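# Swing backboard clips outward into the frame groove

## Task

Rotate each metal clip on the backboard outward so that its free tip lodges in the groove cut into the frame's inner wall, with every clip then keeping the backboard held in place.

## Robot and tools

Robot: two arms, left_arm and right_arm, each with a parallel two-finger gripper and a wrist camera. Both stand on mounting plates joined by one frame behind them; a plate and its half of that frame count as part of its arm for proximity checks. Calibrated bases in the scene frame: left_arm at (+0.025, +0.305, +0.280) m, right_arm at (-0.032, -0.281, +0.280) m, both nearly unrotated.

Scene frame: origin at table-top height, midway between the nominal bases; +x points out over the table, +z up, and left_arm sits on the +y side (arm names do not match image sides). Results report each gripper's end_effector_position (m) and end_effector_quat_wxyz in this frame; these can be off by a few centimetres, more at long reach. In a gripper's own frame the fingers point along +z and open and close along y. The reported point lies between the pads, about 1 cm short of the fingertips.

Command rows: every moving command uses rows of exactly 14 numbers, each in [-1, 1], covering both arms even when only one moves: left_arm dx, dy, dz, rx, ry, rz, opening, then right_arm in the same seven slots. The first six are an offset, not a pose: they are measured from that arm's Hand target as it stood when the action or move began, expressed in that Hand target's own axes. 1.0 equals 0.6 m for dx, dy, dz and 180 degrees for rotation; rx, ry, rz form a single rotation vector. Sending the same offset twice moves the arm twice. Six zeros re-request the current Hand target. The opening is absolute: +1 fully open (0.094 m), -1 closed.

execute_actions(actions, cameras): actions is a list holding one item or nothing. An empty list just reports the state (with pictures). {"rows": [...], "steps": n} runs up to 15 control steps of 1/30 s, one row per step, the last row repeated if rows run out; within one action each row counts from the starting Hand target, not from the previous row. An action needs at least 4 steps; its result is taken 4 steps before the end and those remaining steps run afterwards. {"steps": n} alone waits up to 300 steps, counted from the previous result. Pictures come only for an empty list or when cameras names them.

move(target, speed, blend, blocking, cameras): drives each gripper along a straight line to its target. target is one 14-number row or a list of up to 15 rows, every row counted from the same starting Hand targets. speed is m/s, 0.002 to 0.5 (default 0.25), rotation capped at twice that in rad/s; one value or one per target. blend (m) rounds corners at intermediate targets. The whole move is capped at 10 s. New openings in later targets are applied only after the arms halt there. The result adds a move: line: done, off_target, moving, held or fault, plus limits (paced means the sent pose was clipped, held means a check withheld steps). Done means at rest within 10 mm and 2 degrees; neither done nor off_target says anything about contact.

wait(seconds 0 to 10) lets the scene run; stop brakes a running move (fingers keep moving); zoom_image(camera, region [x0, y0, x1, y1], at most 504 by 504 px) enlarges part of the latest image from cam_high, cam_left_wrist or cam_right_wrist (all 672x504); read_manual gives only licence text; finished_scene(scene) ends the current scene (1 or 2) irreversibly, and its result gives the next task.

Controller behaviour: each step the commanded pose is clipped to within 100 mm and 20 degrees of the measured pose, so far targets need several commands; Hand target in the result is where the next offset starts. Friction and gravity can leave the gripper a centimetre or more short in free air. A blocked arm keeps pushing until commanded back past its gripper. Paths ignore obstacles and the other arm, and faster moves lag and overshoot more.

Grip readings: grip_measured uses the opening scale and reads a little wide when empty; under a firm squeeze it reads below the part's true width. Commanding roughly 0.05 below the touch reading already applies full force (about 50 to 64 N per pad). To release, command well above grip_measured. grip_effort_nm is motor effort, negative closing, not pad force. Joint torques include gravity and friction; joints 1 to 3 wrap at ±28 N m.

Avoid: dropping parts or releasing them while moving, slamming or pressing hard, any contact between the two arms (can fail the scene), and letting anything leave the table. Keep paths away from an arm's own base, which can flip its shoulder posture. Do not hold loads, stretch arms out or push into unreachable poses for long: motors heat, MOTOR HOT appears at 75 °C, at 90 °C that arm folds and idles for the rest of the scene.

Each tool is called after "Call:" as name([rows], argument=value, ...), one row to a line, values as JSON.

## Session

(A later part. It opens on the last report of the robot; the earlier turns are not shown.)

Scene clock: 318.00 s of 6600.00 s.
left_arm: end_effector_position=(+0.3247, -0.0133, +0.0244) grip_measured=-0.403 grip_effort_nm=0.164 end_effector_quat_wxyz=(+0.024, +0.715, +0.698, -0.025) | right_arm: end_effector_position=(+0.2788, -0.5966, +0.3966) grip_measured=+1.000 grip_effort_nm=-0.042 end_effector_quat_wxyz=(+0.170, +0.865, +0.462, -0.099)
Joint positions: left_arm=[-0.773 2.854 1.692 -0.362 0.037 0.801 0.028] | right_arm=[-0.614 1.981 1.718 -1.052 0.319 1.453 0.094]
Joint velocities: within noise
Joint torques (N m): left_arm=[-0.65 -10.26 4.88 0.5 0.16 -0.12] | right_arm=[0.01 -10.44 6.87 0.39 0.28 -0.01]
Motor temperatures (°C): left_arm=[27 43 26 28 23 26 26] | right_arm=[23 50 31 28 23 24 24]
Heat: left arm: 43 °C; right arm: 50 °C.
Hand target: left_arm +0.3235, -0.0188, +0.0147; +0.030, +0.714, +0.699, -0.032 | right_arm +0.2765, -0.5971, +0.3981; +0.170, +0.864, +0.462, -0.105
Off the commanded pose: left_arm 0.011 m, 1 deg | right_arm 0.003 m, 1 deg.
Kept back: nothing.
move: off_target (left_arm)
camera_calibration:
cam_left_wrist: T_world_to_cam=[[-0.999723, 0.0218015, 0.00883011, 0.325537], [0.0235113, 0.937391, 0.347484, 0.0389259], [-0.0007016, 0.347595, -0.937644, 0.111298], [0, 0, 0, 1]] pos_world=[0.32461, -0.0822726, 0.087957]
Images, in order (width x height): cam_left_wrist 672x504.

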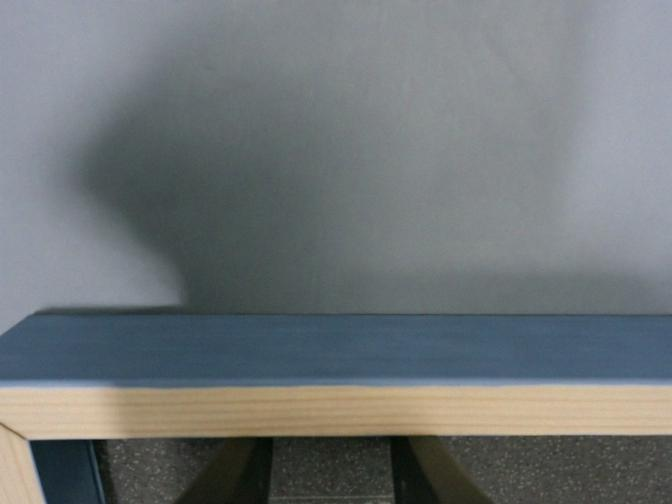

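Call:
move([
  [0.013,0.0,-0.043,0,-0.056,0,-0.4,0,0,0,0,0,0,1],
  [-0.004,0.0,-0.02,0,-0.056,0,-0.4,0,0,0,0,0,0,1],
  [-0.004,0.0,-0.008,0,-0.056,0,-0.4,0,0,0,0,0,0,1],
], speed=0.08, cameras=["cam_left_wrist"])

Call:
zoom_image(camera="cam_left_wrist", region=[230, 380, 430, 504])

Scene clock: 320.67 s of 6600.00 s.
left_arm: end_effector_position=(+0.3258, -0.0158, +0.0249) grip_measured=-0.403 grip_effort_nm=0.168 end_effector_quat_wxyz=(+0.089, +0.709, +0.694, -0.087) | right_arm: end_effector_position=(+0.2788, -0.5966, +0.3966) grip_measured=+1.000 grip_effort_nm=-0.042 end_effector_quat_wxyz=(+0.170, +0.865, +0.462, -0.099)
Joint positions: left_arm=[-0.722 2.809 1.528 -0.119 0.169 0.837 0.028] | right_arm=[-0.614 1.981 1.718 -1.052 0.319 1.453 0.094]
Joint velocities: within noise
Joint torques (N m): left_arm=[-0.66 -10.71 4.31 0.55 0.26 -0.11] | right_arm=[-0.16 -10.44 6.93 0.43 0.28 -0.03]
Motor temperatures (°C): left_arm=[27 43 26 28 23 26 26] | right_arm=[23 50 31 28 23 24 24]
Heat: left arm: 43 °C; right arm: 50 °C.
Hand target: left_arm +0.3236, -0.0208, +0.0198; +0.091, +0.708, +0.694, -0.095 | right_arm +0.2765, -0.5971, +0.3981; +0.170, +0.864, +0.462, -0.105
Off the commanded pose: left_arm 0.008 m, 1 deg | right_arm 0.003 m, 1 deg.
Kept back: nothing.
move: done
camera_calibration:
cam_left_wrist: T_world_to_cam=[[-0.999794, 0.0202335, 0.00157678, 0.326852], [0.0201988, 0.984498, 0.174227, 0.0472607], [0.00197289, 0.174223, -0.984704, 0.110216], [0, 0, 0, 1]] pos_world=[0.325613, -0.0723435, 0.0997802]
Images, in order (width x height): cam_left_wrist 672x504.

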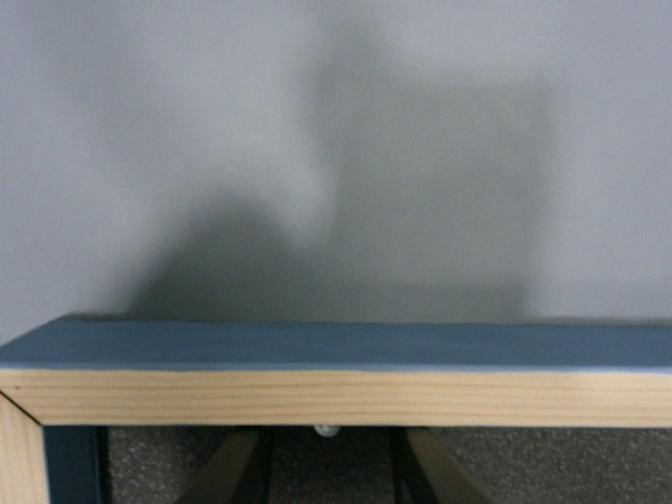

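Scaled by 2.520 from the camera's 672x504 image, which has a finer 960x720 frame.

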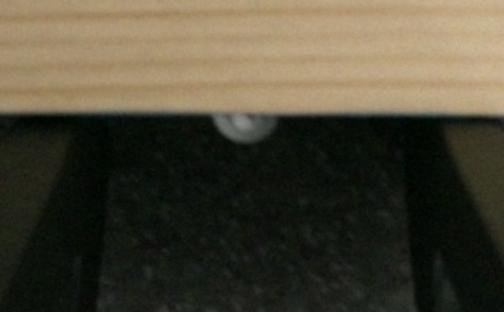

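Call:
move([
  [0.0,-0.003,0.0,0,0.0,0,-0.6,0,0,0,0,0,0,1],
  [0.0,-0.003,0.0,0,0.0,0,-0.8,0,0,0,0,0,0,1],
  [0.0,-0.003,0.0,0,0.0,0,-0.84,0,0,0,0,0,0,1],
], speed=0.08, cameras=[])

Call:
move(target=[0,0,0,0,0,0,-0.88,0,0,0,0,0,0,1], cameras=["cam_left_wrist"])

Call:
zoom_image(camera="cam_left_wrist", region=[230, 380, 430, 504])

Scene clock: 324.13 s of 6600.00 s.
left_arm: end_effector_position=(+0.3260, -0.0160, +0.0249) grip_measured=-0.837 grip_effort_nm=-0.125 end_effector_quat_wxyz=(+0.090, +0.708, +0.695, -0.087) | right_arm: end_effector_position=(+0.2788, -0.5966, +0.3966) grip_measured=+1.000 grip_effort_nm=-0.037 end_effector_quat_wxyz=(+0.170, +0.865, +0.462, -0.099)
Joint positions: left_arm=[-0.722 2.809 1.528 -0.118 0.169 0.834 0.008] | right_arm=[-0.614 1.981 1.718 -1.052 0.319 1.453 0.094]
Joint velocities: within noise
Joint torques (N m): left_arm=[-0.9 -10.89 3.71 0.58 0.25 -0.12] | right_arm=[-0.06 -10.47 6.98 0.4 0.29 -0.03]
Motor temperatures (°C): left_arm=[27 43 26 28 23 26 26] | right_arm=[23 50 31 28 23 24 24]
Heat: left arm: 43 °C; right arm: 50 °C.
Hand target: left_arm +0.3218, -0.0208, +0.0197; +0.091, +0.708, +0.694, -0.095 | right_arm +0.2765, -0.5971, +0.3981; +0.170, +0.864, +0.462, -0.105
Off the commanded pose: left_arm 0.008 m, 1 deg | right_arm 0.003 m, 1 deg.
Kept back: nothing.
move: done
No camera images: "cameras" was empty.

Scene clock: 324.83 s of 6600.00 s.
left_arm: end_effector_position=(+0.3261, -0.0161, +0.0250) grip_measured=-0.877 grip_effort_nm=-0.129 end_effector_quat_wxyz=(+0.090, +0.708, +0.695, -0.087) | right_arm: end_effector_position=(+0.2788, -0.5966, +0.3966) grip_measured=+1.000 grip_effort_nm=-0.032 end_effector_quat_wxyz=(+0.170, +0.865, +0.462, -0.099)
Joint positions: left_arm=[-0.722 2.809 1.528 -0.117 0.169 0.834 0.006] | right_arm=[-0.614 1.981 1.718 -1.052 0.319 1.453 0.094]
Joint velocities: within noise
Joint torques (N m): left_arm=[-0.88 -10.91 3.71 0.58 0.25 -0.11] | right_arm=[0.01 -10.61 6.93 0.44 0.28 -0.04]
Motor temperatures (°C): left_arm=[27 42 26 28 23 26 26] | right_arm=[23 50 31 28 23 24 24]
Heat: left arm: 42 °C; right arm: 50 °C.
Hand target: left_arm +0.3218, -0.0208, +0.0198; +0.091, +0.708, +0.694, -0.095 | right_arm +0.2765, -0.5971, +0.3981; +0.170, +0.864, +0.462, -0.105
Off the commanded pose: left_arm 0.008 m, 1 deg | right_arm 0.003 m, 1 deg.
Kept back: nothing.
move: done
camera_calibration:
cam_left_wrist: T_world_to_cam=[[-0.999851, 0.0172527, 0.00090343, 0.327187], [0.0171489, 0.984779, 0.172965, 0.0485775], [0.00209445, 0.172955, -0.984927, 0.110293], [0, 0, 0, 1]] pos_world=[0.326074, -0.0725588, 0.0999331]
Images, in order (width x height): cam_left_wrist 672x504.

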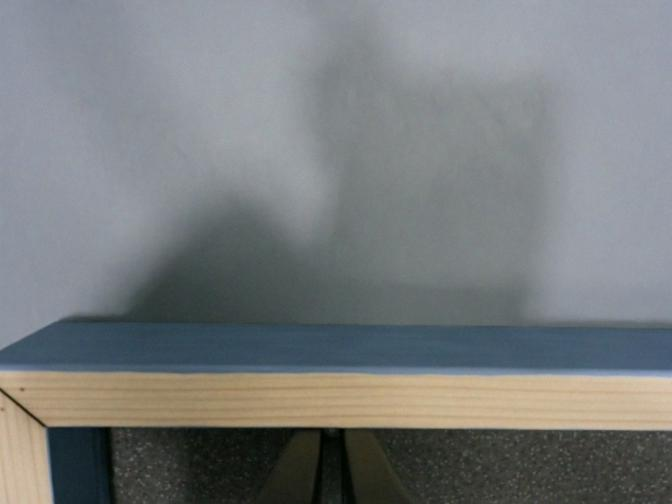

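Scaled by 2.520 from the camera's 672x504 image, which has a finer 960x720 frame.

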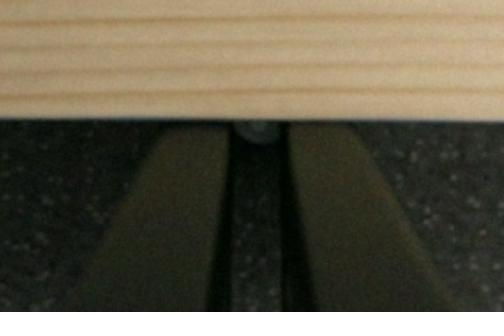

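Call:
move(target=[0,0,0,0,0,0,-0.91,0,0,0,0,0,0,1], cameras=[])

Call:
move([
  [0.0,0.0,0.0,0,0,0,-0.6,0,0,0,0,0,0,1],
  [0.02,0.0,-0.1,0,0.056,0,-0.4,0,0,0,0,0,0,1],
  [0.1,0.0,-0.13,0,0.09,0,-0.4,0,0,0,0,0,0,1],
], speed=0.12, cameras=["cam_left_wrist"])

Call:
zoom_image(camera="cam_left_wrist", region=[280, 80, 380, 150])

Scene clock: 325.77 s of 6600.00 s.
left_arm: end_effector_position=(+0.3264, -0.0162, +0.0250) grip_measured=-0.907 grip_effort_nm=-0.129 end_effector_quat_wxyz=(+0.091, +0.708, +0.695, -0.086) | right_arm: end_effector_position=(+0.2788, -0.5966, +0.3966) grip_measured=+1.000 grip_effort_nm=-0.032 end_effector_quat_wxyz=(+0.170, +0.865, +0.462, -0.099)
Joint positions: left_arm=[-0.722 2.809 1.528 -0.116 0.168 0.834 0.004] | right_arm=[-0.614 1.981 1.718 -1.052 0.319 1.453 0.094]
Joint velocities: within noise
Joint torques (N m): left_arm=[-0.88 -10.91 3.73 0.58 0.26 -0.11] | right_arm=[0.03 -10.43 7.13 0.47 0.29 -0.03]
Motor temperatures (°C): left_arm=[27 42 26 28 23 26 26] | right_arm=[23 50 31 28 23 24 24]
Heat: left arm: 42 °C; right arm: 50 °C.
Hand target: left_arm +0.3218, -0.0207, +0.0197; +0.091, +0.708, +0.694, -0.094 | right_arm +0.2765, -0.5971, +0.3981; +0.170, +0.864, +0.462, -0.105
Off the commanded pose: left_arm 0.008 m, 1 deg | right_arm 0.003 m, 1 deg.
Kept back: nothing.
move: done
No camera images: "cameras" was empty.

Scene clock: 329.10 s of 6600.00 s.
left_arm: end_effector_position=(+0.3212, +0.0592, +0.0682) grip_measured=-0.403 grip_effort_nm=0.164 end_effector_quat_wxyz=(-0.012, +0.710, +0.704, +0.003) | right_arm: end_effector_position=(+0.2788, -0.5966, +0.3966) grip_measured=+1.000 grip_effort_nm=-0.037 end_effector_quat_wxyz=(+0.170, +0.865, +0.462, -0.099)
Joint positions: left_arm=[-0.677 2.635 1.414 -0.373 -0.023 0.882 0.028] | right_arm=[-0.614 1.981 1.718 -1.052 0.319 1.453 0.094]
Joint velocities: within noise
Joint torques (N m): left_arm=[-0.31 -14.97 2.29 0.06 -0.05 0.01] | right_arm=[-0.12 -10.58 7.09 0.42 0.3 -0.05]
Motor temperatures (°C): left_arm=[27 43 26 28 23 26 26] | right_arm=[23 50 31 28 23 24 24]
Heat: left arm: 43 °C; right arm: 50 °C.
Hand target: left_arm +0.3236, +0.0574, +0.0794; -0.007, +0.715, +0.700, +0.006 | right_arm +0.2765, -0.5971, +0.3981; +0.170, +0.864, +0.462, -0.105
Off the commanded pose: left_arm 0.012 m, 1 deg | right_arm 0.003 m, 1 deg.
Kept back: nothing.
move: off_target (left_arm)
camera_calibration:
cam_left_wrist: T_world_to_cam=[[-0.999788, 0.00554949, 0.019843, 0.3203], [0.0135831, 0.901669, 0.432214, -0.044568], [-0.0154932, 0.432392, -0.901553, 0.124449], [0, 0, 0, 1]] pos_world=[0.322766, -0.0154027, 0.125105]
Images, in order (width x height): cam_left_wrist 672x504.

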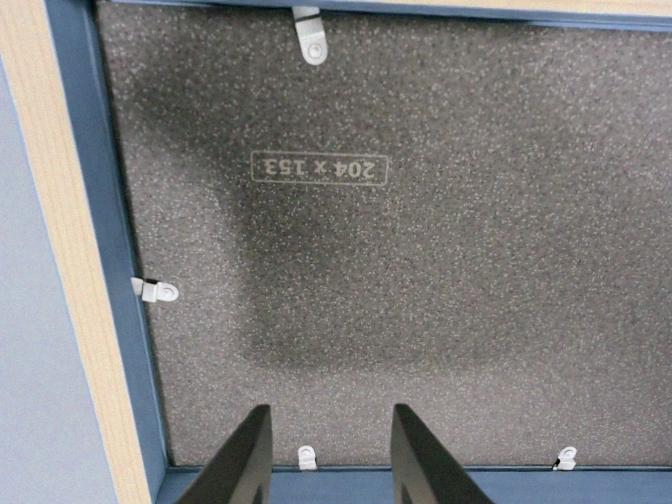

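Scaled by 5.040 from the camera's 672x504 image, which has a finer 960x720 frame.

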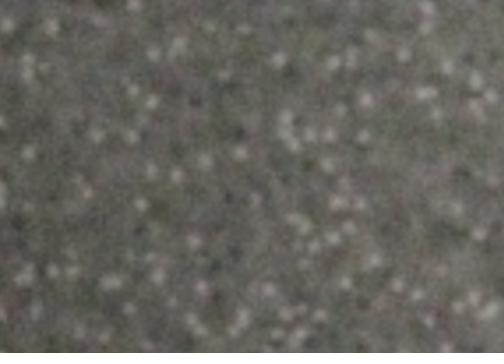

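Call:
zoom_image(camera="cam_left_wrist", region=[260, 0, 360, 75])

Call:
zoom_image(camera="cam_left_wrist", region=[110, 260, 200, 320])

Call:
zoom_image(camera="cam_left_wrist", region=[270, 430, 350, 490])

Call:
zoom_image(camera="cam_left_wrist", region=[530, 430, 610, 490])

Scaled by 5.040 from the camera's 672x504 image, which has a finer 960x720 frame.

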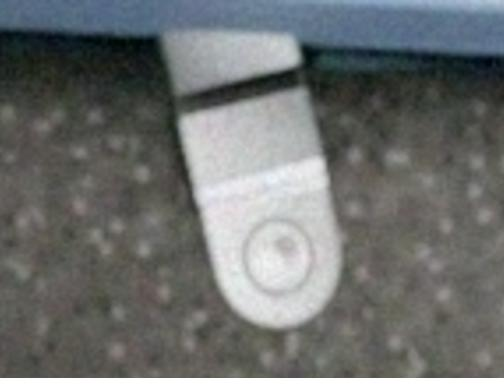

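Scaled by 5.600 from the camera's 672x504 image, which has a finer 960x720 frame.

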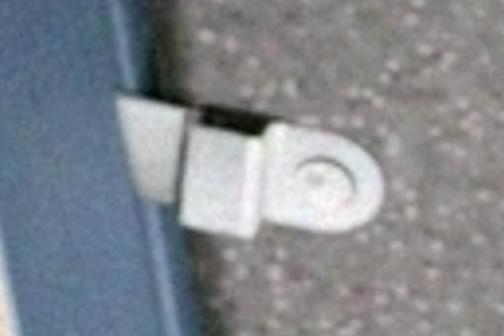

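Scaled by 6.300 from the camera's 672x504 image, which has a finer 960x720 frame.

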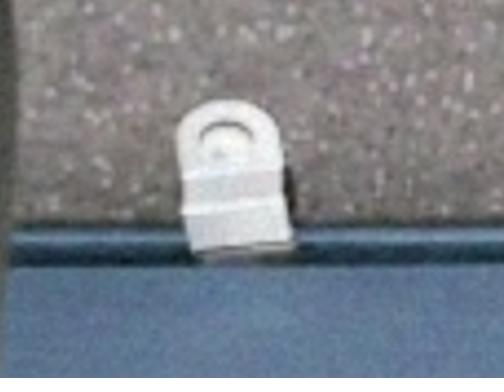

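Scaled by 6.300 from the camera's 672x504 image, which has a finer 960x720 frame.

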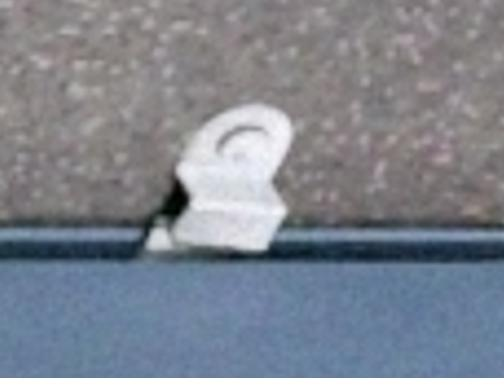

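Call:
move([
  [-0.115,0.0,0.045,0,-0.088,0.06,-0.4,0,0,0,0,0,0,1],
], speed=0.15, cameras=["cam_left_wrist"])

Call:
zoom_image(camera="cam_left_wrist", region=[230, 250, 430, 400])

Scene clock: 331.67 s of 6600.00 s.
left_arm: end_effector_position=(+0.3217, -0.0037, +0.0546) grip_measured=-0.403 grip_effort_nm=0.164 end_effector_quat_wxyz=(+0.081, +0.767, +0.631, -0.086) | right_arm: end_effector_position=(+0.2788, -0.5966, +0.3966) grip_measured=+1.000 grip_effort_nm=-0.032 end_effector_quat_wxyz=(+0.170, +0.865, +0.462, -0.099)
Joint positions: left_arm=[-0.704 2.702 1.457 -0.191 0.181 1.029 0.028] | right_arm=[-0.614 1.981 1.718 -1.052 0.319 1.453 0.094]
Joint velocities: within noise
Joint torques (N m): left_arm=[-0.64 -10.58 4.67 0.53 0.29 0.04] | right_arm=[0.02 -10.59 6.99 0.43 0.27 -0.01]
Motor temperatures (°C): left_arm=[27 43 26 28 23 26 26] | right_arm=[23 50 31 28 23 24 24]
Heat: left arm: 43 °C; right arm: 50 °C.
Hand target: left_arm +0.3220, -0.0110, +0.0510; +0.088, +0.771, +0.624, -0.093 | right_arm +0.2765, -0.5971, +0.3981; +0.170, +0.864, +0.462, -0.105
Off the commanded pose: left_arm 0.008 m, 2 deg | right_arm 0.003 m, 1 deg.
Kept back: nothing.
move: done
camera_calibration:
cam_left_wrist: T_world_to_cam=[[-0.981799, 0.189747, -0.00820555, 0.317831], [0.184854, 0.964613, 0.188019, -0.023548], [0.0435911, 0.18308, -0.982131, 0.123825], [0, 0, 0, 1]] pos_world=[0.311001, -0.0602625, 0.128648]
Images, in order (width x height): cam_left_wrist 672x504.

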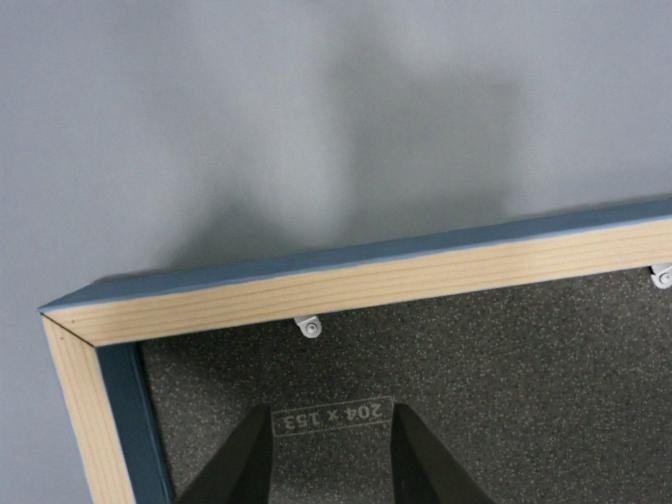

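Scaled by 2.520 from the camera's 672x504 image, which has a finer 960x720 frame.

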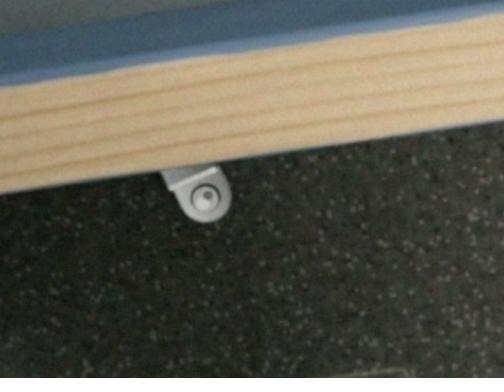

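Call:
move([
  [-0.002,0.01,0.032,0,0,0,-0.4,0,0,0,0,0,0,1],
], speed=0.1, cameras=["cam_left_wrist"])

Call:
zoom_image(camera="cam_left_wrist", region=[230, 350, 430, 500])

Scene clock: 332.93 s of 6600.00 s.
left_arm: end_effector_position=(+0.3276, -0.0117, +0.0360) grip_measured=-0.403 grip_effort_nm=0.168 end_effector_quat_wxyz=(+0.083, +0.768, +0.629, -0.086) | right_arm: end_effector_position=(+0.2788, -0.5966, +0.3966) grip_measured=+1.000 grip_effort_nm=-0.042 end_effector_quat_wxyz=(+0.170, +0.865, +0.462, -0.099)
Joint positions: left_arm=[-0.708 2.781 1.538 -0.188 0.182 1.03 0.028] | right_arm=[-0.614 1.981 1.718 -1.052 0.319 1.453 0.094]
Joint velocities: within noise
Joint torques (N m): left_arm=[-0.66 -11.04 4.63 0.47 0.27 -0.01] | right_arm=[0.01 -10.55 6.9 0.42 0.31 -0.01]
Motor temperatures (°C): left_arm=[27 43 26 28 23 26 26] | right_arm=[23 50 31 28 23 24 24]
Heat: left arm: 43 °C; right arm: 50 °C.
Hand target: left_arm +0.3270, -0.0181, +0.0328; +0.088, +0.771, +0.624, -0.093 | right_arm +0.2765, -0.5971, +0.3981; +0.170, +0.864, +0.462, -0.105
Off the commanded pose: left_arm 0.007 m, 1 deg | right_arm 0.003 m, 1 deg.
Kept back: nothing.
move: done
camera_calibration:
cam_left_wrist: T_world_to_cam=[[-0.980939, 0.193927, -0.0122587, 0.324952], [0.188415, 0.964689, 0.184052, -0.0144981], [0.0475186, 0.178234, -0.98284, 0.105495], [0, 0, 0, 1]] pos_world=[0.316477, -0.0678337, 0.110337]
Images, in order (width x height): cam_left_wrist 672x504.

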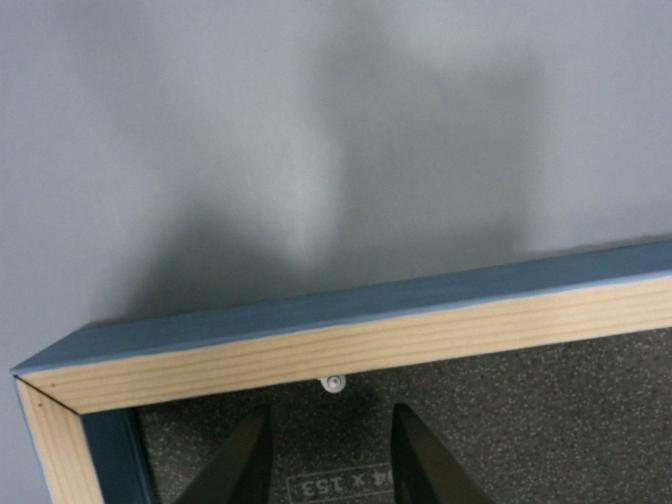

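Scaled by 2.520 from the camera's 672x504 image, which has a finer 960x720 frame.

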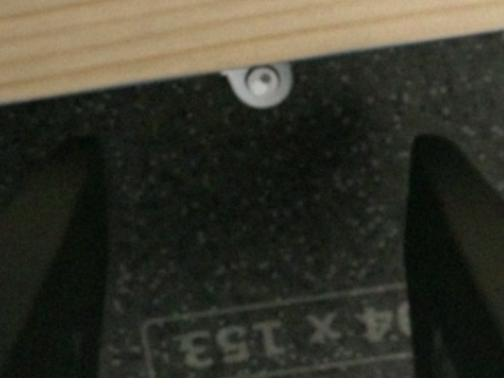

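Call:
move([
  [-0.006,0.003,0.01,0,0,0,-0.4,0,0,0,0,0,0,1],
  [-0.008,0.003,0.024,0,0,0,-0.4,0,0,0,0,0,0,1],
], speed=0.08, cameras=["cam_left_wrist"])

Call:
zoom_image(camera="cam_left_wrist", region=[230, 350, 430, 500])

Scene clock: 333.87 s of 6600.00 s.
left_arm: end_effector_position=(+0.3304, -0.0187, +0.0250) grip_measured=-0.403 grip_effort_nm=0.164 end_effector_quat_wxyz=(+0.085, +0.770, +0.627, -0.086) | right_arm: end_effector_position=(+0.2788, -0.5966, +0.3966) grip_measured=+1.000 grip_effort_nm=-0.037 end_effector_quat_wxyz=(+0.170, +0.865, +0.462, -0.099)
Joint positions: left_arm=[-0.715 2.83 1.595 -0.191 0.182 1.028 0.028] | right_arm=[-0.614 1.981 1.718 -1.052 0.319 1.453 0.094]
Joint velocities: within noise
Joint torques (N m): left_arm=[-1.2 -10.84 5.01 0.48 0.26 -0.1] | right_arm=[-0.1 -10.62 7.08 0.44 0.26 -0.01]
Motor temperatures (°C): left_arm=[27 43 26 28 23 26 26] | right_arm=[23 50 31 28 23 24 24]
Heat: left arm: 43 °C; right arm: 50 °C.
Hand target: left_arm +0.3273, -0.0268, +0.0202; +0.088, +0.771, +0.624, -0.093 | right_arm +0.2765, -0.5971, +0.3981; +0.170, +0.864, +0.462, -0.105
Off the commanded pose: left_arm 0.010 m, 1 deg | right_arm 0.003 m, 1 deg.
Kept back: nothing.
move: done
camera_calibration:
cam_left_wrist: T_world_to_cam=[[-0.979862, 0.199024, -0.0161256, 0.328753], [0.192833, 0.96415, 0.182291, -0.00762326], [0.0518278, 0.17551, -0.983112, 0.0942962], [0, 0, 0, 1]] pos_world=[0.318715, -0.0746298, 0.0993947]
Images, in order (width x height): cam_left_wrist 672x504.

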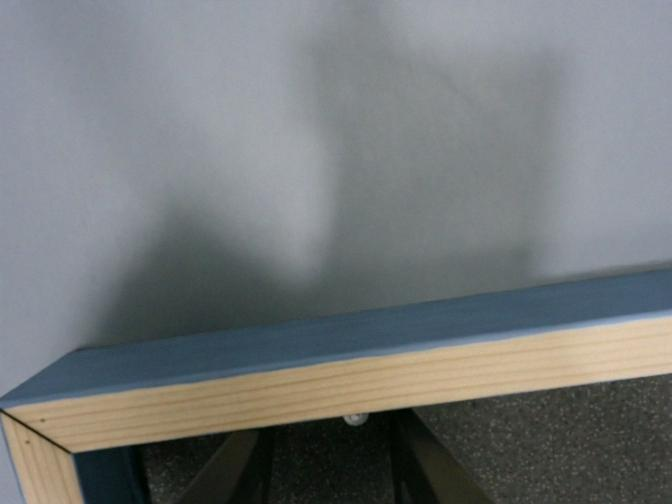

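Scaled by 2.520 from the camera's 672x504 image, which has a finer 960x720 frame.

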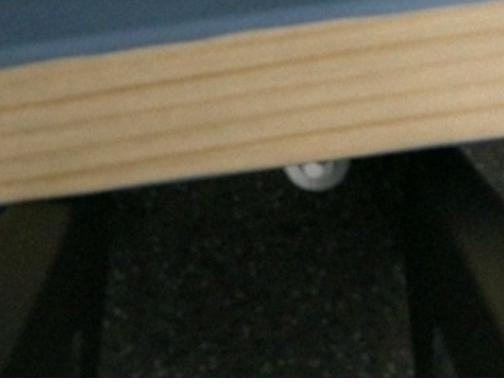

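Call:
move([
  [0.004,-0.008,-0.012,0,0,0,-0.4,0,0,0,0,0,0,1],
  [0.0,-0.007,0.0,0,0,0,-0.4,0,0,0,0,0,0,1],
], speed=0.08, cameras=["cam_left_wrist"])

Call:
zoom_image(camera="cam_left_wrist", region=[230, 350, 430, 500])

Scene clock: 335.53 s of 6600.00 s.
left_arm: end_effector_position=(+0.3294, -0.0183, +0.0242) grip_measured=-0.403 grip_effort_nm=0.168 end_effector_quat_wxyz=(+0.086, +0.769, +0.628, -0.086) | right_arm: end_effector_position=(+0.2788, -0.5966, +0.3966) grip_measured=+1.000 grip_effort_nm=-0.032 end_effector_quat_wxyz=(+0.170, +0.865, +0.462, -0.099)
Joint positions: left_arm=[-0.716 2.83 1.589 -0.184 0.182 1.024 0.028] | right_arm=[-0.614 1.981 1.718 -1.052 0.319 1.453 0.094]
Joint velocities: within noise
Joint torques (N m): left_arm=[-1.54 -11.43 3.79 0.54 0.25 -0.12] | right_arm=[0.02 -10.63 6.95 0.42 0.29 -0.02]
Motor temperatures (°C): left_arm=[27 43 26 28 23 26 26] | right_arm=[23 50 31 28 23 24 24]
Heat: left arm: 43 °C; right arm: 50 °C.
Hand target: left_arm +0.3232, -0.0258, +0.0201; +0.088, +0.771, +0.624, -0.093 | right_arm +0.2765, -0.5971, +0.3981; +0.170, +0.864, +0.462, -0.105
Off the commanded pose: left_arm 0.011 m, 1 deg | right_arm 0.003 m, 1 deg.
Kept back: nothing.
move: off_target (left_arm)
camera_calibration:
cam_left_wrist: T_world_to_cam=[[-0.980521, 0.195754, -0.0161134, 0.327825], [0.189652, 0.964908, 0.181615, -0.00663062], [0.0510998, 0.175022, -0.983238, 0.0937294], [0, 0, 0, 1]] pos_world=[0.317907, -0.0741796, 0.0986448]
Images, in order (width x height): cam_left_wrist 672x504.

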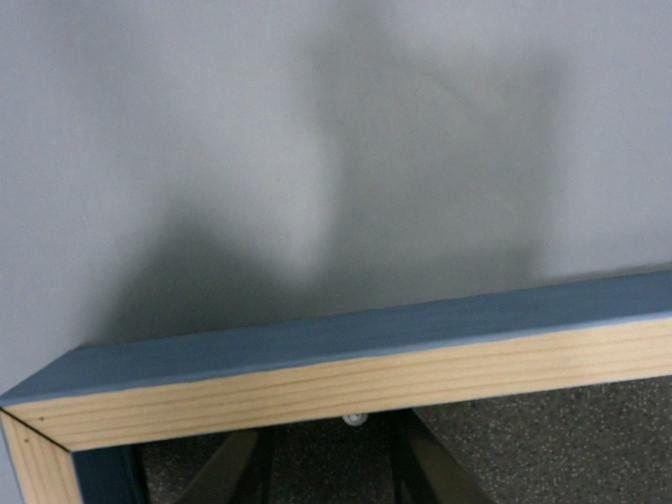

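Scaled by 2.520 from the camera's 672x504 image, which has a finer 960x720 frame.

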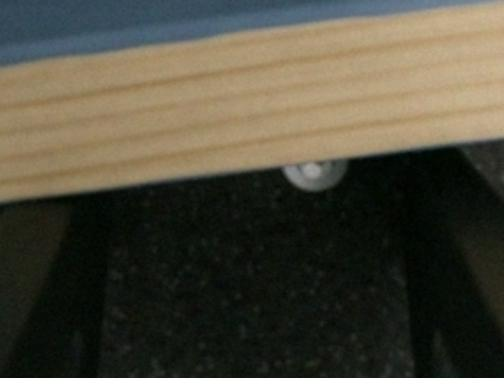

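Call:
move([
  [0.0,0.0,0.0,0,0,0,-0.7,0,0,0,0,0,0,1],
  [0.0,0.0,0.0,0,0,0,-0.85,0,0,0,0,0,0,1],
], speed=0.08, cameras=["cam_left_wrist"])

Call:
zoom_image(camera="cam_left_wrist", region=[230, 350, 430, 500])

Call:
move(target=[0,0,0,0,0,0,-0.9,0,0,0,0,0,0,1], cameras=[])

Call:
move([
  [0.0,0.0,0.0,0,0,0,-0.6,0,0,0,0,0,0,1],
  [0.02,0.0,-0.1,0,0.056,0,-0.4,0,0,0,0,0,0,1],
  [0.13,-0.01,-0.13,0,0.09,-0.06,-0.4,0,0,0,0,0,0,1],
], speed=0.12, cameras=["cam_left_wrist"])

Call:
zoom_image(camera="cam_left_wrist", region=[280, 0, 380, 75])

Scene clock: 337.80 s of 6600.00 s.
left_arm: end_effector_position=(+0.3278, -0.0199, +0.0243) grip_measured=-0.847 grip_effort_nm=-0.129 end_effector_quat_wxyz=(+0.086, +0.769, +0.627, -0.087) | right_arm: end_effector_position=(+0.2788, -0.5966, +0.3966) grip_measured=+1.000 grip_effort_nm=-0.032 end_effector_quat_wxyz=(+0.170, +0.865, +0.462, -0.099)
Joint positions: left_arm=[-0.72 2.83 1.589 -0.183 0.184 1.021 0.007] | right_arm=[-0.614 1.981 1.718 -1.052 0.319 1.453 0.094]
Joint velocities: within noise
Joint torques (N m): left_arm=[-1.2 -11.41 3.79 0.54 0.22 -0.1] | right_arm=[-0.03 -10.58 7.01 0.45 0.3 -0.03]
Motor temperatures (°C): left_arm=[27 43 26 28 23 26 26] | right_arm=[23 50 31 28 23 24 24]
Heat: left arm: 43 °C; right arm: 50 °C.
Hand target: left_arm +0.3232, -0.0258, +0.0201; +0.088, +0.771, +0.624, -0.093 | right_arm +0.2765, -0.5971, +0.3981; +0.170, +0.864, +0.462, -0.105
Off the commanded pose: left_arm 0.009 m, 1 deg | right_arm 0.003 m, 1 deg.
Kept back: nothing.
move: done
camera_calibration:
cam_left_wrist: T_world_to_cam=[[-0.980169, 0.197618, -0.0146858, 0.326508], [0.191848, 0.964884, 0.179425, -0.00544446], [0.0496278, 0.17305, -0.983662, 0.094665], [0, 0, 0, 1]] pos_world=[0.31638, -0.0756524, 0.0988903]
Images, in order (width x height): cam_left_wrist 672x504.

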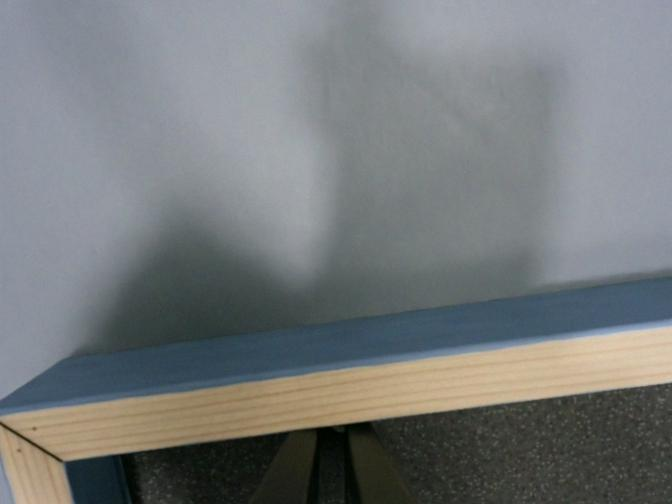

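Scaled by 2.520 from the camera's 672x504 image, which has a finer 960x720 frame.

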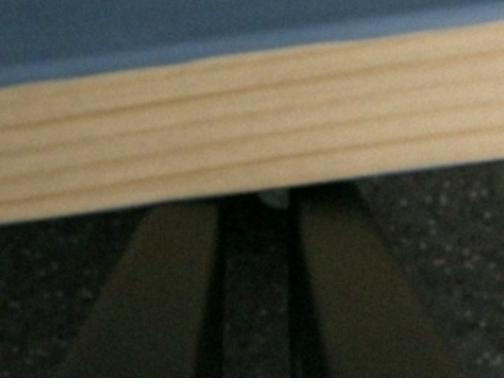

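Scene clock: 338.50 s of 6600.00 s.
left_arm: end_effector_position=(+0.3280, -0.0200, +0.0243) grip_measured=-0.897 grip_effort_nm=-0.129 end_effector_quat_wxyz=(+0.086, +0.769, +0.627, -0.087) | right_arm: end_effector_position=(+0.2788, -0.5966, +0.3966) grip_measured=+1.000 grip_effort_nm=-0.032 end_effector_quat_wxyz=(+0.170, +0.865, +0.462, -0.099)
Joint positions: left_arm=[-0.72 2.83 1.589 -0.183 0.184 1.021 0.005] | right_arm=[-0.614 1.981 1.718 -1.052 0.319 1.453 0.094]
Joint velocities: within noise
Joint torques (N m): left_arm=[-1.22 -11.41 3.79 0.53 0.22 -0.1] | right_arm=[-0.05 -10.69 7.05 0.45 0.29 -0.05]
Motor temperatures (°C): left_arm=[27 43 26 28 23 26 26] | right_arm=[23 50 31 28 23 24 24]
Heat: left arm: 43 °C; right arm: 50 °C.
Hand target: left_arm +0.3232, -0.0259, +0.0201; +0.088, +0.771, +0.624, -0.093 | right_arm +0.2765, -0.5971, +0.3981; +0.170, +0.864, +0.462, -0.105
Off the commanded pose: left_arm 0.009 m, 1 deg | right_arm 0.003 m, 1 deg.
Kept back: nothing.
move: done
No camera images: "cameras" was empty.

Scene clock: 342.27 s of 6600.00 s.
left_arm: end_effector_position=(+0.3323, +0.0698, +0.0640) grip_measured=-0.403 grip_effort_nm=0.173 end_effector_quat_wxyz=(-0.015, +0.718, +0.695, +0.006) | right_arm: end_effector_position=(+0.2788, -0.5966, +0.3966) grip_measured=+1.000 grip_effort_nm=-0.032 end_effector_quat_wxyz=(+0.170, +0.865, +0.462, -0.099)
Joint positions: left_arm=[-0.64 2.654 1.436 -0.379 -0.029 0.942 0.028] | right_arm=[-0.614 1.981 1.718 -1.052 0.319 1.453 0.094]
Joint velocities: within noise
Joint torques (N m): left_arm=[-0.08 -15.13 2.35 0.05 -0.05 -0.11] | right_arm=[-0.01 -10.56 6.97 0.44 0.32 -0.03]
Motor temperatures (°C): left_arm=[27 44 26 28 23 26 26] | right_arm=[23 50 31 28 23 24 24]
Heat: left arm: 44 °C; right arm: 50 °C.
Hand target: left_arm +0.3359, +0.0688, +0.0757; -0.009, +0.715, +0.700, +0.009 | right_arm +0.2765, -0.5971, +0.3981; +0.170, +0.864, +0.462, -0.105
Off the commanded pose: left_arm 0.012 m, 1 deg | right_arm 0.003 m, 1 deg.
Kept back: nothing.
move: off_target (left_arm)
camera_calibration:
cam_left_wrist: T_world_to_cam=[[-0.999368, 0.0292487, 0.020182, 0.329634], [0.0351363, 0.898231, 0.438118, -0.0597712], [-0.00531371, 0.43855, -0.898691, 0.112239], [0, 0, 0, 1]] pos_world=[0.332122, -0.00517546, 0.120402]
Images, in order (width x height): cam_left_wrist 672x504.

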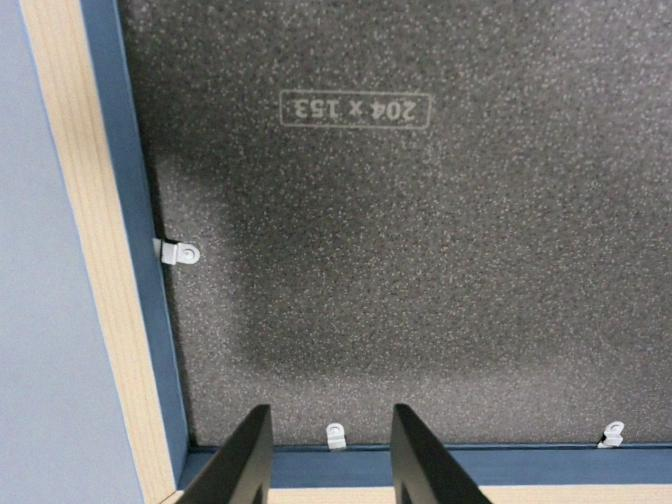

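Scaled by 5.040 from the camera's 672x504 image, which has a finer 960x720 frame.

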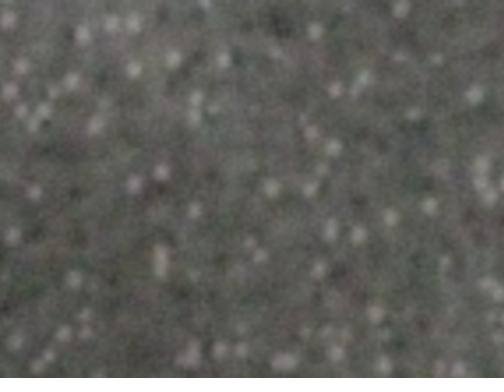

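Call:
move(target=[-0.03,-0.05,-0.02,0,0,0,-0.4,0,0,0,0,0,0,1], speed=0.12, cameras=["cam_left_wrist"])

Call:
zoom_image(camera="cam_left_wrist", region=[200, 0, 300, 75])

Scene clock: 343.30 s of 6600.00 s.
left_arm: end_effector_position=(+0.3016, +0.0536, +0.0774) grip_measured=-0.403 grip_effort_nm=0.168 end_effector_quat_wxyz=(-0.019, +0.719, +0.694, +0.008) | right_arm: end_effector_position=(+0.2788, -0.5966, +0.3966) grip_measured=+1.000 grip_effort_nm=-0.037 end_effector_quat_wxyz=(+0.170, +0.865, +0.462, -0.099)
Joint positions: left_arm=[-0.727 2.59 1.361 -0.379 -0.032 0.858 0.028] | right_arm=[-0.614 1.981 1.718 -1.052 0.319 1.453 0.094]
Joint velocities: within noise
Joint torques (N m): left_arm=[-0.25 -14.5 2.18 0.14 -0.01 -0.13] | right_arm=[-0.09 -10.71 6.98 0.47 0.31 -0.03]
Motor temperatures (°C): left_arm=[27 44 26 28 23 26 26] | right_arm=[23 50 31 28 23 24 24]
Heat: left arm: 44 °C; right arm: 50 °C.
Hand target: left_arm +0.3056, +0.0510, +0.0873; -0.009, +0.715, +0.699, +0.009 | right_arm +0.2765, -0.5971, +0.3981; +0.170, +0.864, +0.462, -0.105
Off the commanded pose: left_arm 0.011 m, 1 deg | right_arm 0.003 m, 1 deg.
Kept back: nothing.
move: off_target (left_arm)
camera_calibration:
cam_left_wrist: T_world_to_cam=[[-0.999218, 0.0316127, 0.0237513, 0.298714], [0.0388973, 0.893808, 0.446761, -0.0516722], [-0.00710581, 0.447335, -0.894338, 0.130987], [0, 0, 0, 1]] pos_world=[0.301421, -0.0218531, 0.133137]
Images, in order (width x height): cam_left_wrist 672x504.

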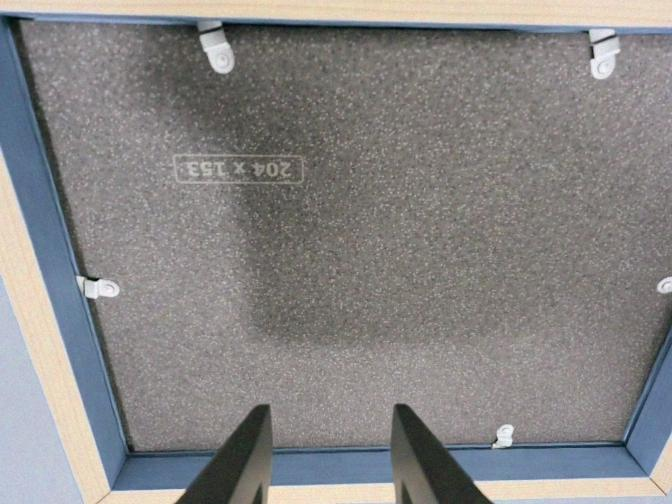

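Scaled by 5.040 from the camera's 672x504 image, which has a finer 960x720 frame.

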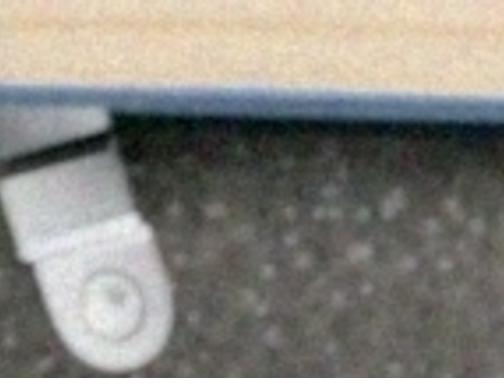

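Call:
move([
  [-0.116,0.039,0.04,0,-0.036,0,-0.4,0,0,0,0,0,0,1],
  [-0.116,0.039,0.0755,0,-0.036,0,-0.4,0,0,0,0,0,0,1],
], speed=0.12, cameras=["cam_left_wrist"])

Call:
zoom_image(camera="cam_left_wrist", region=[230, 350, 430, 500])

Scene clock: 345.37 s of 6600.00 s.
left_arm: end_effector_position=(+0.3251, -0.0105, +0.0412) grip_measured=-0.403 grip_effort_nm=0.168 end_effector_quat_wxyz=(+0.023, +0.716, +0.697, -0.025) | right_arm: end_effector_position=(+0.2788, -0.5966, +0.3966) grip_measured=+1.000 grip_effort_nm=-0.042 end_effector_quat_wxyz=(+0.170, +0.865, +0.462, -0.099)
Joint positions: left_arm=[-0.769 2.798 1.654 -0.382 0.037 0.808 0.028] | right_arm=[-0.614 1.981 1.718 -1.052 0.319 1.453 0.094]
Joint velocities: within noise
Joint torques (N m): left_arm=[-0.43 -11.93 5.05 0.32 0.17 -0.1] | right_arm=[0.01 -10.43 6.99 0.43 0.3 -0.05]
Motor temperatures (°C): left_arm=[27 44 26 28 23 26 26] | right_arm=[23 50 31 28 23 24 24]
Heat: left arm: 44 °C; right arm: 50 °C.
Hand target: left_arm +0.3273, -0.0178, +0.0402; +0.030, +0.714, +0.699, -0.032 | right_arm +0.2765, -0.5971, +0.3981; +0.170, +0.864, +0.462, -0.105
Off the commanded pose: left_arm 0.008 m, 1 deg | right_arm 0.003 m, 1 deg.
Kept back: nothing.
move: done
camera_calibration:
cam_left_wrist: T_world_to_cam=[[-0.999656, 0.0240921, 0.0103247, 0.325686], [0.0261811, 0.936667, 0.349242, 0.029563], [-0.00125679, 0.349393, -0.936976, 0.126245], [0, 0, 0, 1]] pos_world=[0.324959, -0.0796463, 0.104601]
Images, in order (width x height): cam_left_wrist 672x504.

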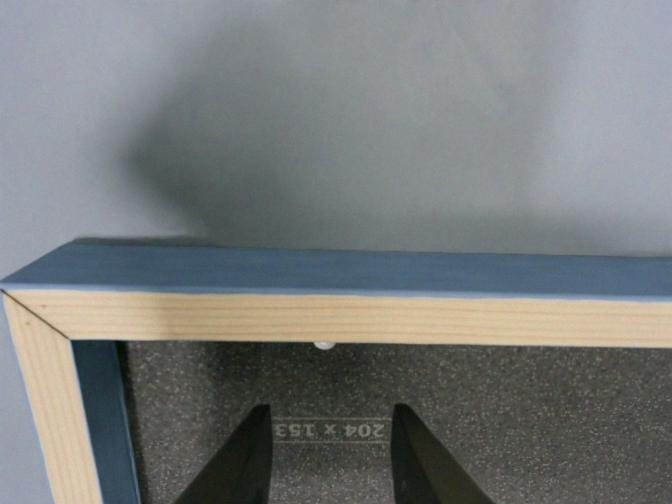

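Scaled by 2.520 from the camera's 672x504 image, which has a finer 960x720 frame.

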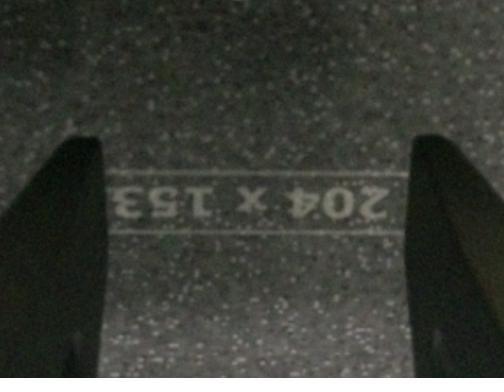

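Call:
move([
  [0.0,-0.0,0.036,0,0,0,-0.4,0,0,0,0,0,0,1],
  [0.0,-0.0,0.052,0,0,0,-0.4,0,0,0,0,0,0,1],
], speed=0.08, cameras=["cam_left_wrist"])

Call:
zoom_image(camera="cam_left_wrist", region=[230, 380, 430, 504])

Scene clock: 346.30 s of 6600.00 s.
left_arm: end_effector_position=(+0.3326, -0.0188, +0.0242) grip_measured=-0.403 grip_effort_nm=0.164 end_effector_quat_wxyz=(+0.032, +0.715, +0.698, -0.026) | right_arm: end_effector_position=(+0.2788, -0.5966, +0.3966) grip_measured=+1.000 grip_effort_nm=-0.037 end_effector_quat_wxyz=(+0.170, +0.865, +0.462, -0.099)
Joint positions: left_arm=[-0.769 2.869 1.729 -0.368 0.038 0.804 0.028] | right_arm=[-0.614 1.981 1.718 -1.052 0.319 1.453 0.094]
Joint velocities: within noise
Joint torques (N m): left_arm=[-0.66 -9.46 4.85 0.51 0.15 -0.11] | right_arm=[-0.05 -10.56 6.93 0.44 0.28 -0.03]
Motor temperatures (°C): left_arm=[27 44 26 28 23 26 26] | right_arm=[23 50 31 28 23 24 24]
Heat: left arm: 44 °C; right arm: 50 °C.
Hand target: left_arm +0.3274, -0.0205, +0.0091; +0.030, +0.714, +0.699, -0.032 | right_arm +0.2765, -0.5971, +0.3981; +0.170, +0.864, +0.462, -0.105
Off the commanded pose: left_arm 0.016 m, 1 deg | right_arm 0.003 m, 1 deg.
Kept back: nothing.
move: off_target (left_arm)
camera_calibration:
cam_left_wrist: T_world_to_cam=[[-0.999787, 0.0205098, -0.00232831, 0.33382], [0.01853, 0.941483, 0.33655, 0.0459906], [0.00909464, 0.336435, -0.941663, 0.109719], [0, 0, 0, 1]] pos_world=[0.331898, -0.0870592, 0.0886171]
Images, in order (width x height): cam_left_wrist 672x504.

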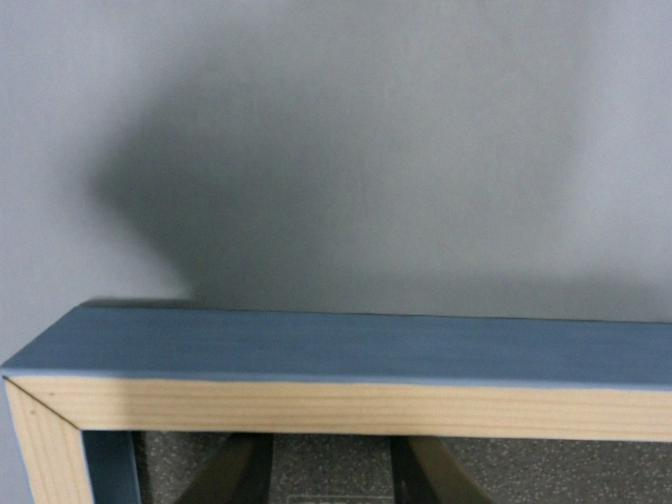

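Scaled by 2.520 from the camera's 672x504 image, which has a finer 960x720 frame.

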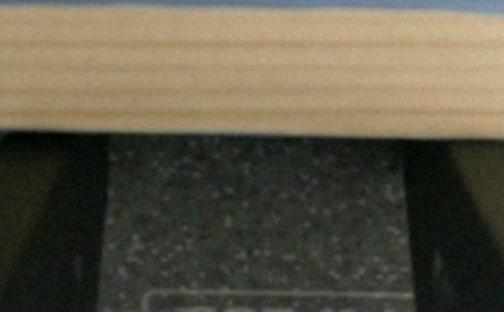

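Call:
move([
  [0.0,-0.0,-0.06,0,0,0,-0.4,0,0,0,0,0,0,1],
  [0.0075,-0.003,-0.0775,0,-0.128,0,-0.4,0,0,0,0,0,0,1],
], speed=0.15, cameras=["cam_left_wrist"])

Call:
zoom_image(camera="cam_left_wrist", region=[230, 300, 430, 450])

Scene clock: 349.80 s of 6600.00 s.
left_arm: end_effector_position=(+0.3192, -0.0047, +0.0420) grip_measured=-0.403 grip_effort_nm=0.164 end_effector_quat_wxyz=(+0.151, +0.691, +0.687, -0.168) | right_arm: end_effector_position=(+0.2788, -0.5966, +0.3966) grip_measured=+1.000 grip_effort_nm=-0.032 end_effector_quat_wxyz=(+0.170, +0.865, +0.462, -0.099)
Joint positions: left_arm=[-0.638 2.733 1.319 0.113 0.358 0.873 0.028] | right_arm=[-0.614 1.981 1.718 -1.052 0.319 1.453 0.094]
Joint velocities: within noise
Joint torques (N m): left_arm=[-0.01 -14.57 2.02 0.72 0.38 0.03] | right_arm=[0.08 -10.56 6.91 0.44 0.29 -0.04]
Motor temperatures (°C): left_arm=[27 44 26 28 23 26 26] | right_arm=[23 50 31 28 23 24 24]
Heat: left arm: 44 °C; right arm: 50 °C.
Hand target: left_arm +0.3257, -0.0120, +0.0551; +0.169, +0.693, +0.679, -0.174 | right_arm +0.2765, -0.5971, +0.3981; +0.170, +0.864, +0.462, -0.105
Off the commanded pose: left_arm 0.016 m, 2 deg | right_arm 0.003 m, 1 deg.
Kept back: nothing.
move: off_target (left_arm)
camera_calibration:
cam_left_wrist: T_world_to_cam=[[-0.999466, 0.012224, 0.0303015, 0.318738], [0.0113257, 0.999496, -0.0296403, 0.0449546], [-0.0306486, -0.0292813, -0.999101, 0.13519], [0, 0, 0, 1]] pos_world=[0.322202, -0.0448697, 0.126743]
Images, in order (width x height): cam_left_wrist 672x504.

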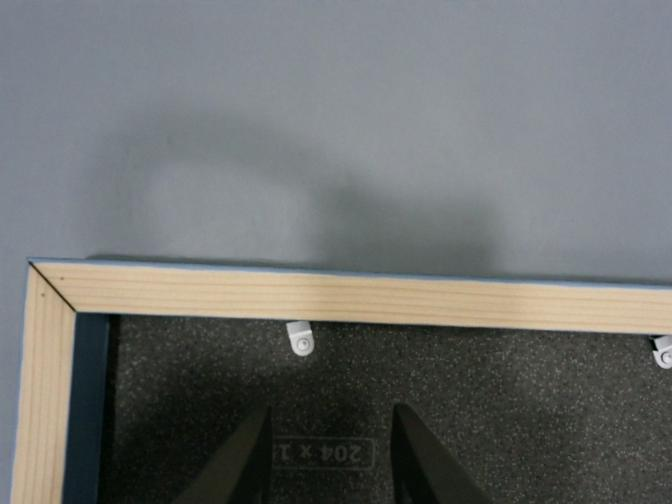

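Scaled by 2.520 from the camera's 672x504 image, which has a finer 960x720 frame.

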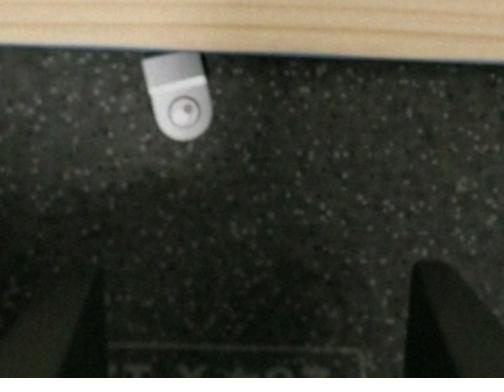

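Call:
move([
  [-0.012,0.01,0.0177,0,0,0,-0.4,0,0,0,0,0,0,1],
], speed=0.08, cameras=["cam_left_wrist"])

Call:
zoom_image(camera="cam_left_wrist", region=[230, 300, 430, 450])

Scene clock: 351.27 s of 6600.00 s.
left_arm: end_effector_position=(+0.3343, -0.0197, +0.0501) grip_measured=-0.403 grip_effort_nm=0.164 end_effector_quat_wxyz=(+0.173, +0.694, +0.679, -0.166) | right_arm: end_effector_position=(+0.2788, -0.5966, +0.3966) grip_measured=+1.000 grip_effort_nm=-0.037 end_effector_quat_wxyz=(+0.170, +0.865, +0.462, -0.099)
Joint positions: left_arm=[-0.644 2.733 1.366 0.114 0.359 0.873 0.028] | right_arm=[-0.614 1.981 1.718 -1.052 0.319 1.453 0.094]
Joint velocities: within noise
Joint torques (N m): left_arm=[-0.62 -11.29 3.89 0.56 0.34 -0.1] | right_arm=[0.01 -10.61 7.02 0.41 0.29 -0.02]
Motor temperatures (°C): left_arm=[27 45 26 28 23 26 26] | right_arm=[23 50 31 28 23 24 24]
Heat: left arm: 45 °C; right arm: 50 °C.
Hand target: left_arm +0.3315, -0.0234, +0.0491; +0.169, +0.693, +0.679, -0.174 | right_arm +0.2765, -0.5971, +0.3981; +0.170, +0.864, +0.462, -0.105
Off the commanded pose: left_arm 0.005 m, 1 deg | right_arm 0.003 m, 1 deg.
Kept back: nothing.
move: done
camera_calibration:
cam_left_wrist: T_world_to_cam=[[-0.999815, 0.0179763, -0.00687607, 0.33585], [0.0183511, 0.998088, -0.0590149, 0.0590846], [0.00580206, -0.0591302, -0.998233, 0.130484], [0, 0, 0, 1]] pos_world=[0.333947, -0.0572935, 0.13605]
Images, in order (width x height): cam_left_wrist 672x504.

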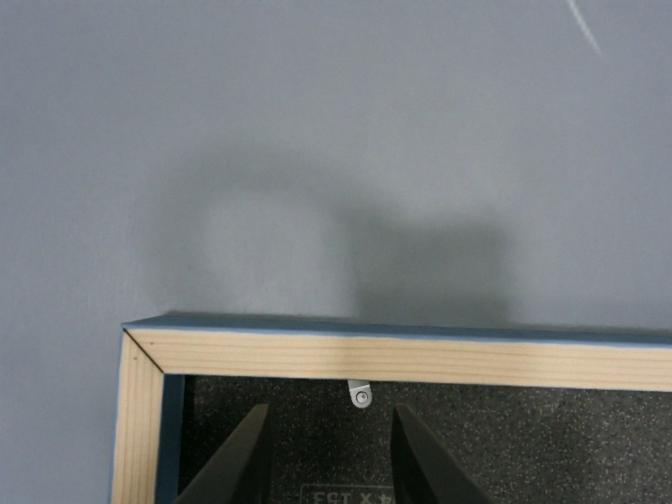

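Scaled by 2.520 from the camera's 672x504 image, which has a finer 960x720 frame.

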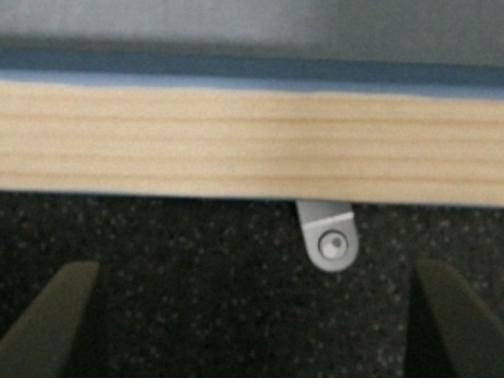

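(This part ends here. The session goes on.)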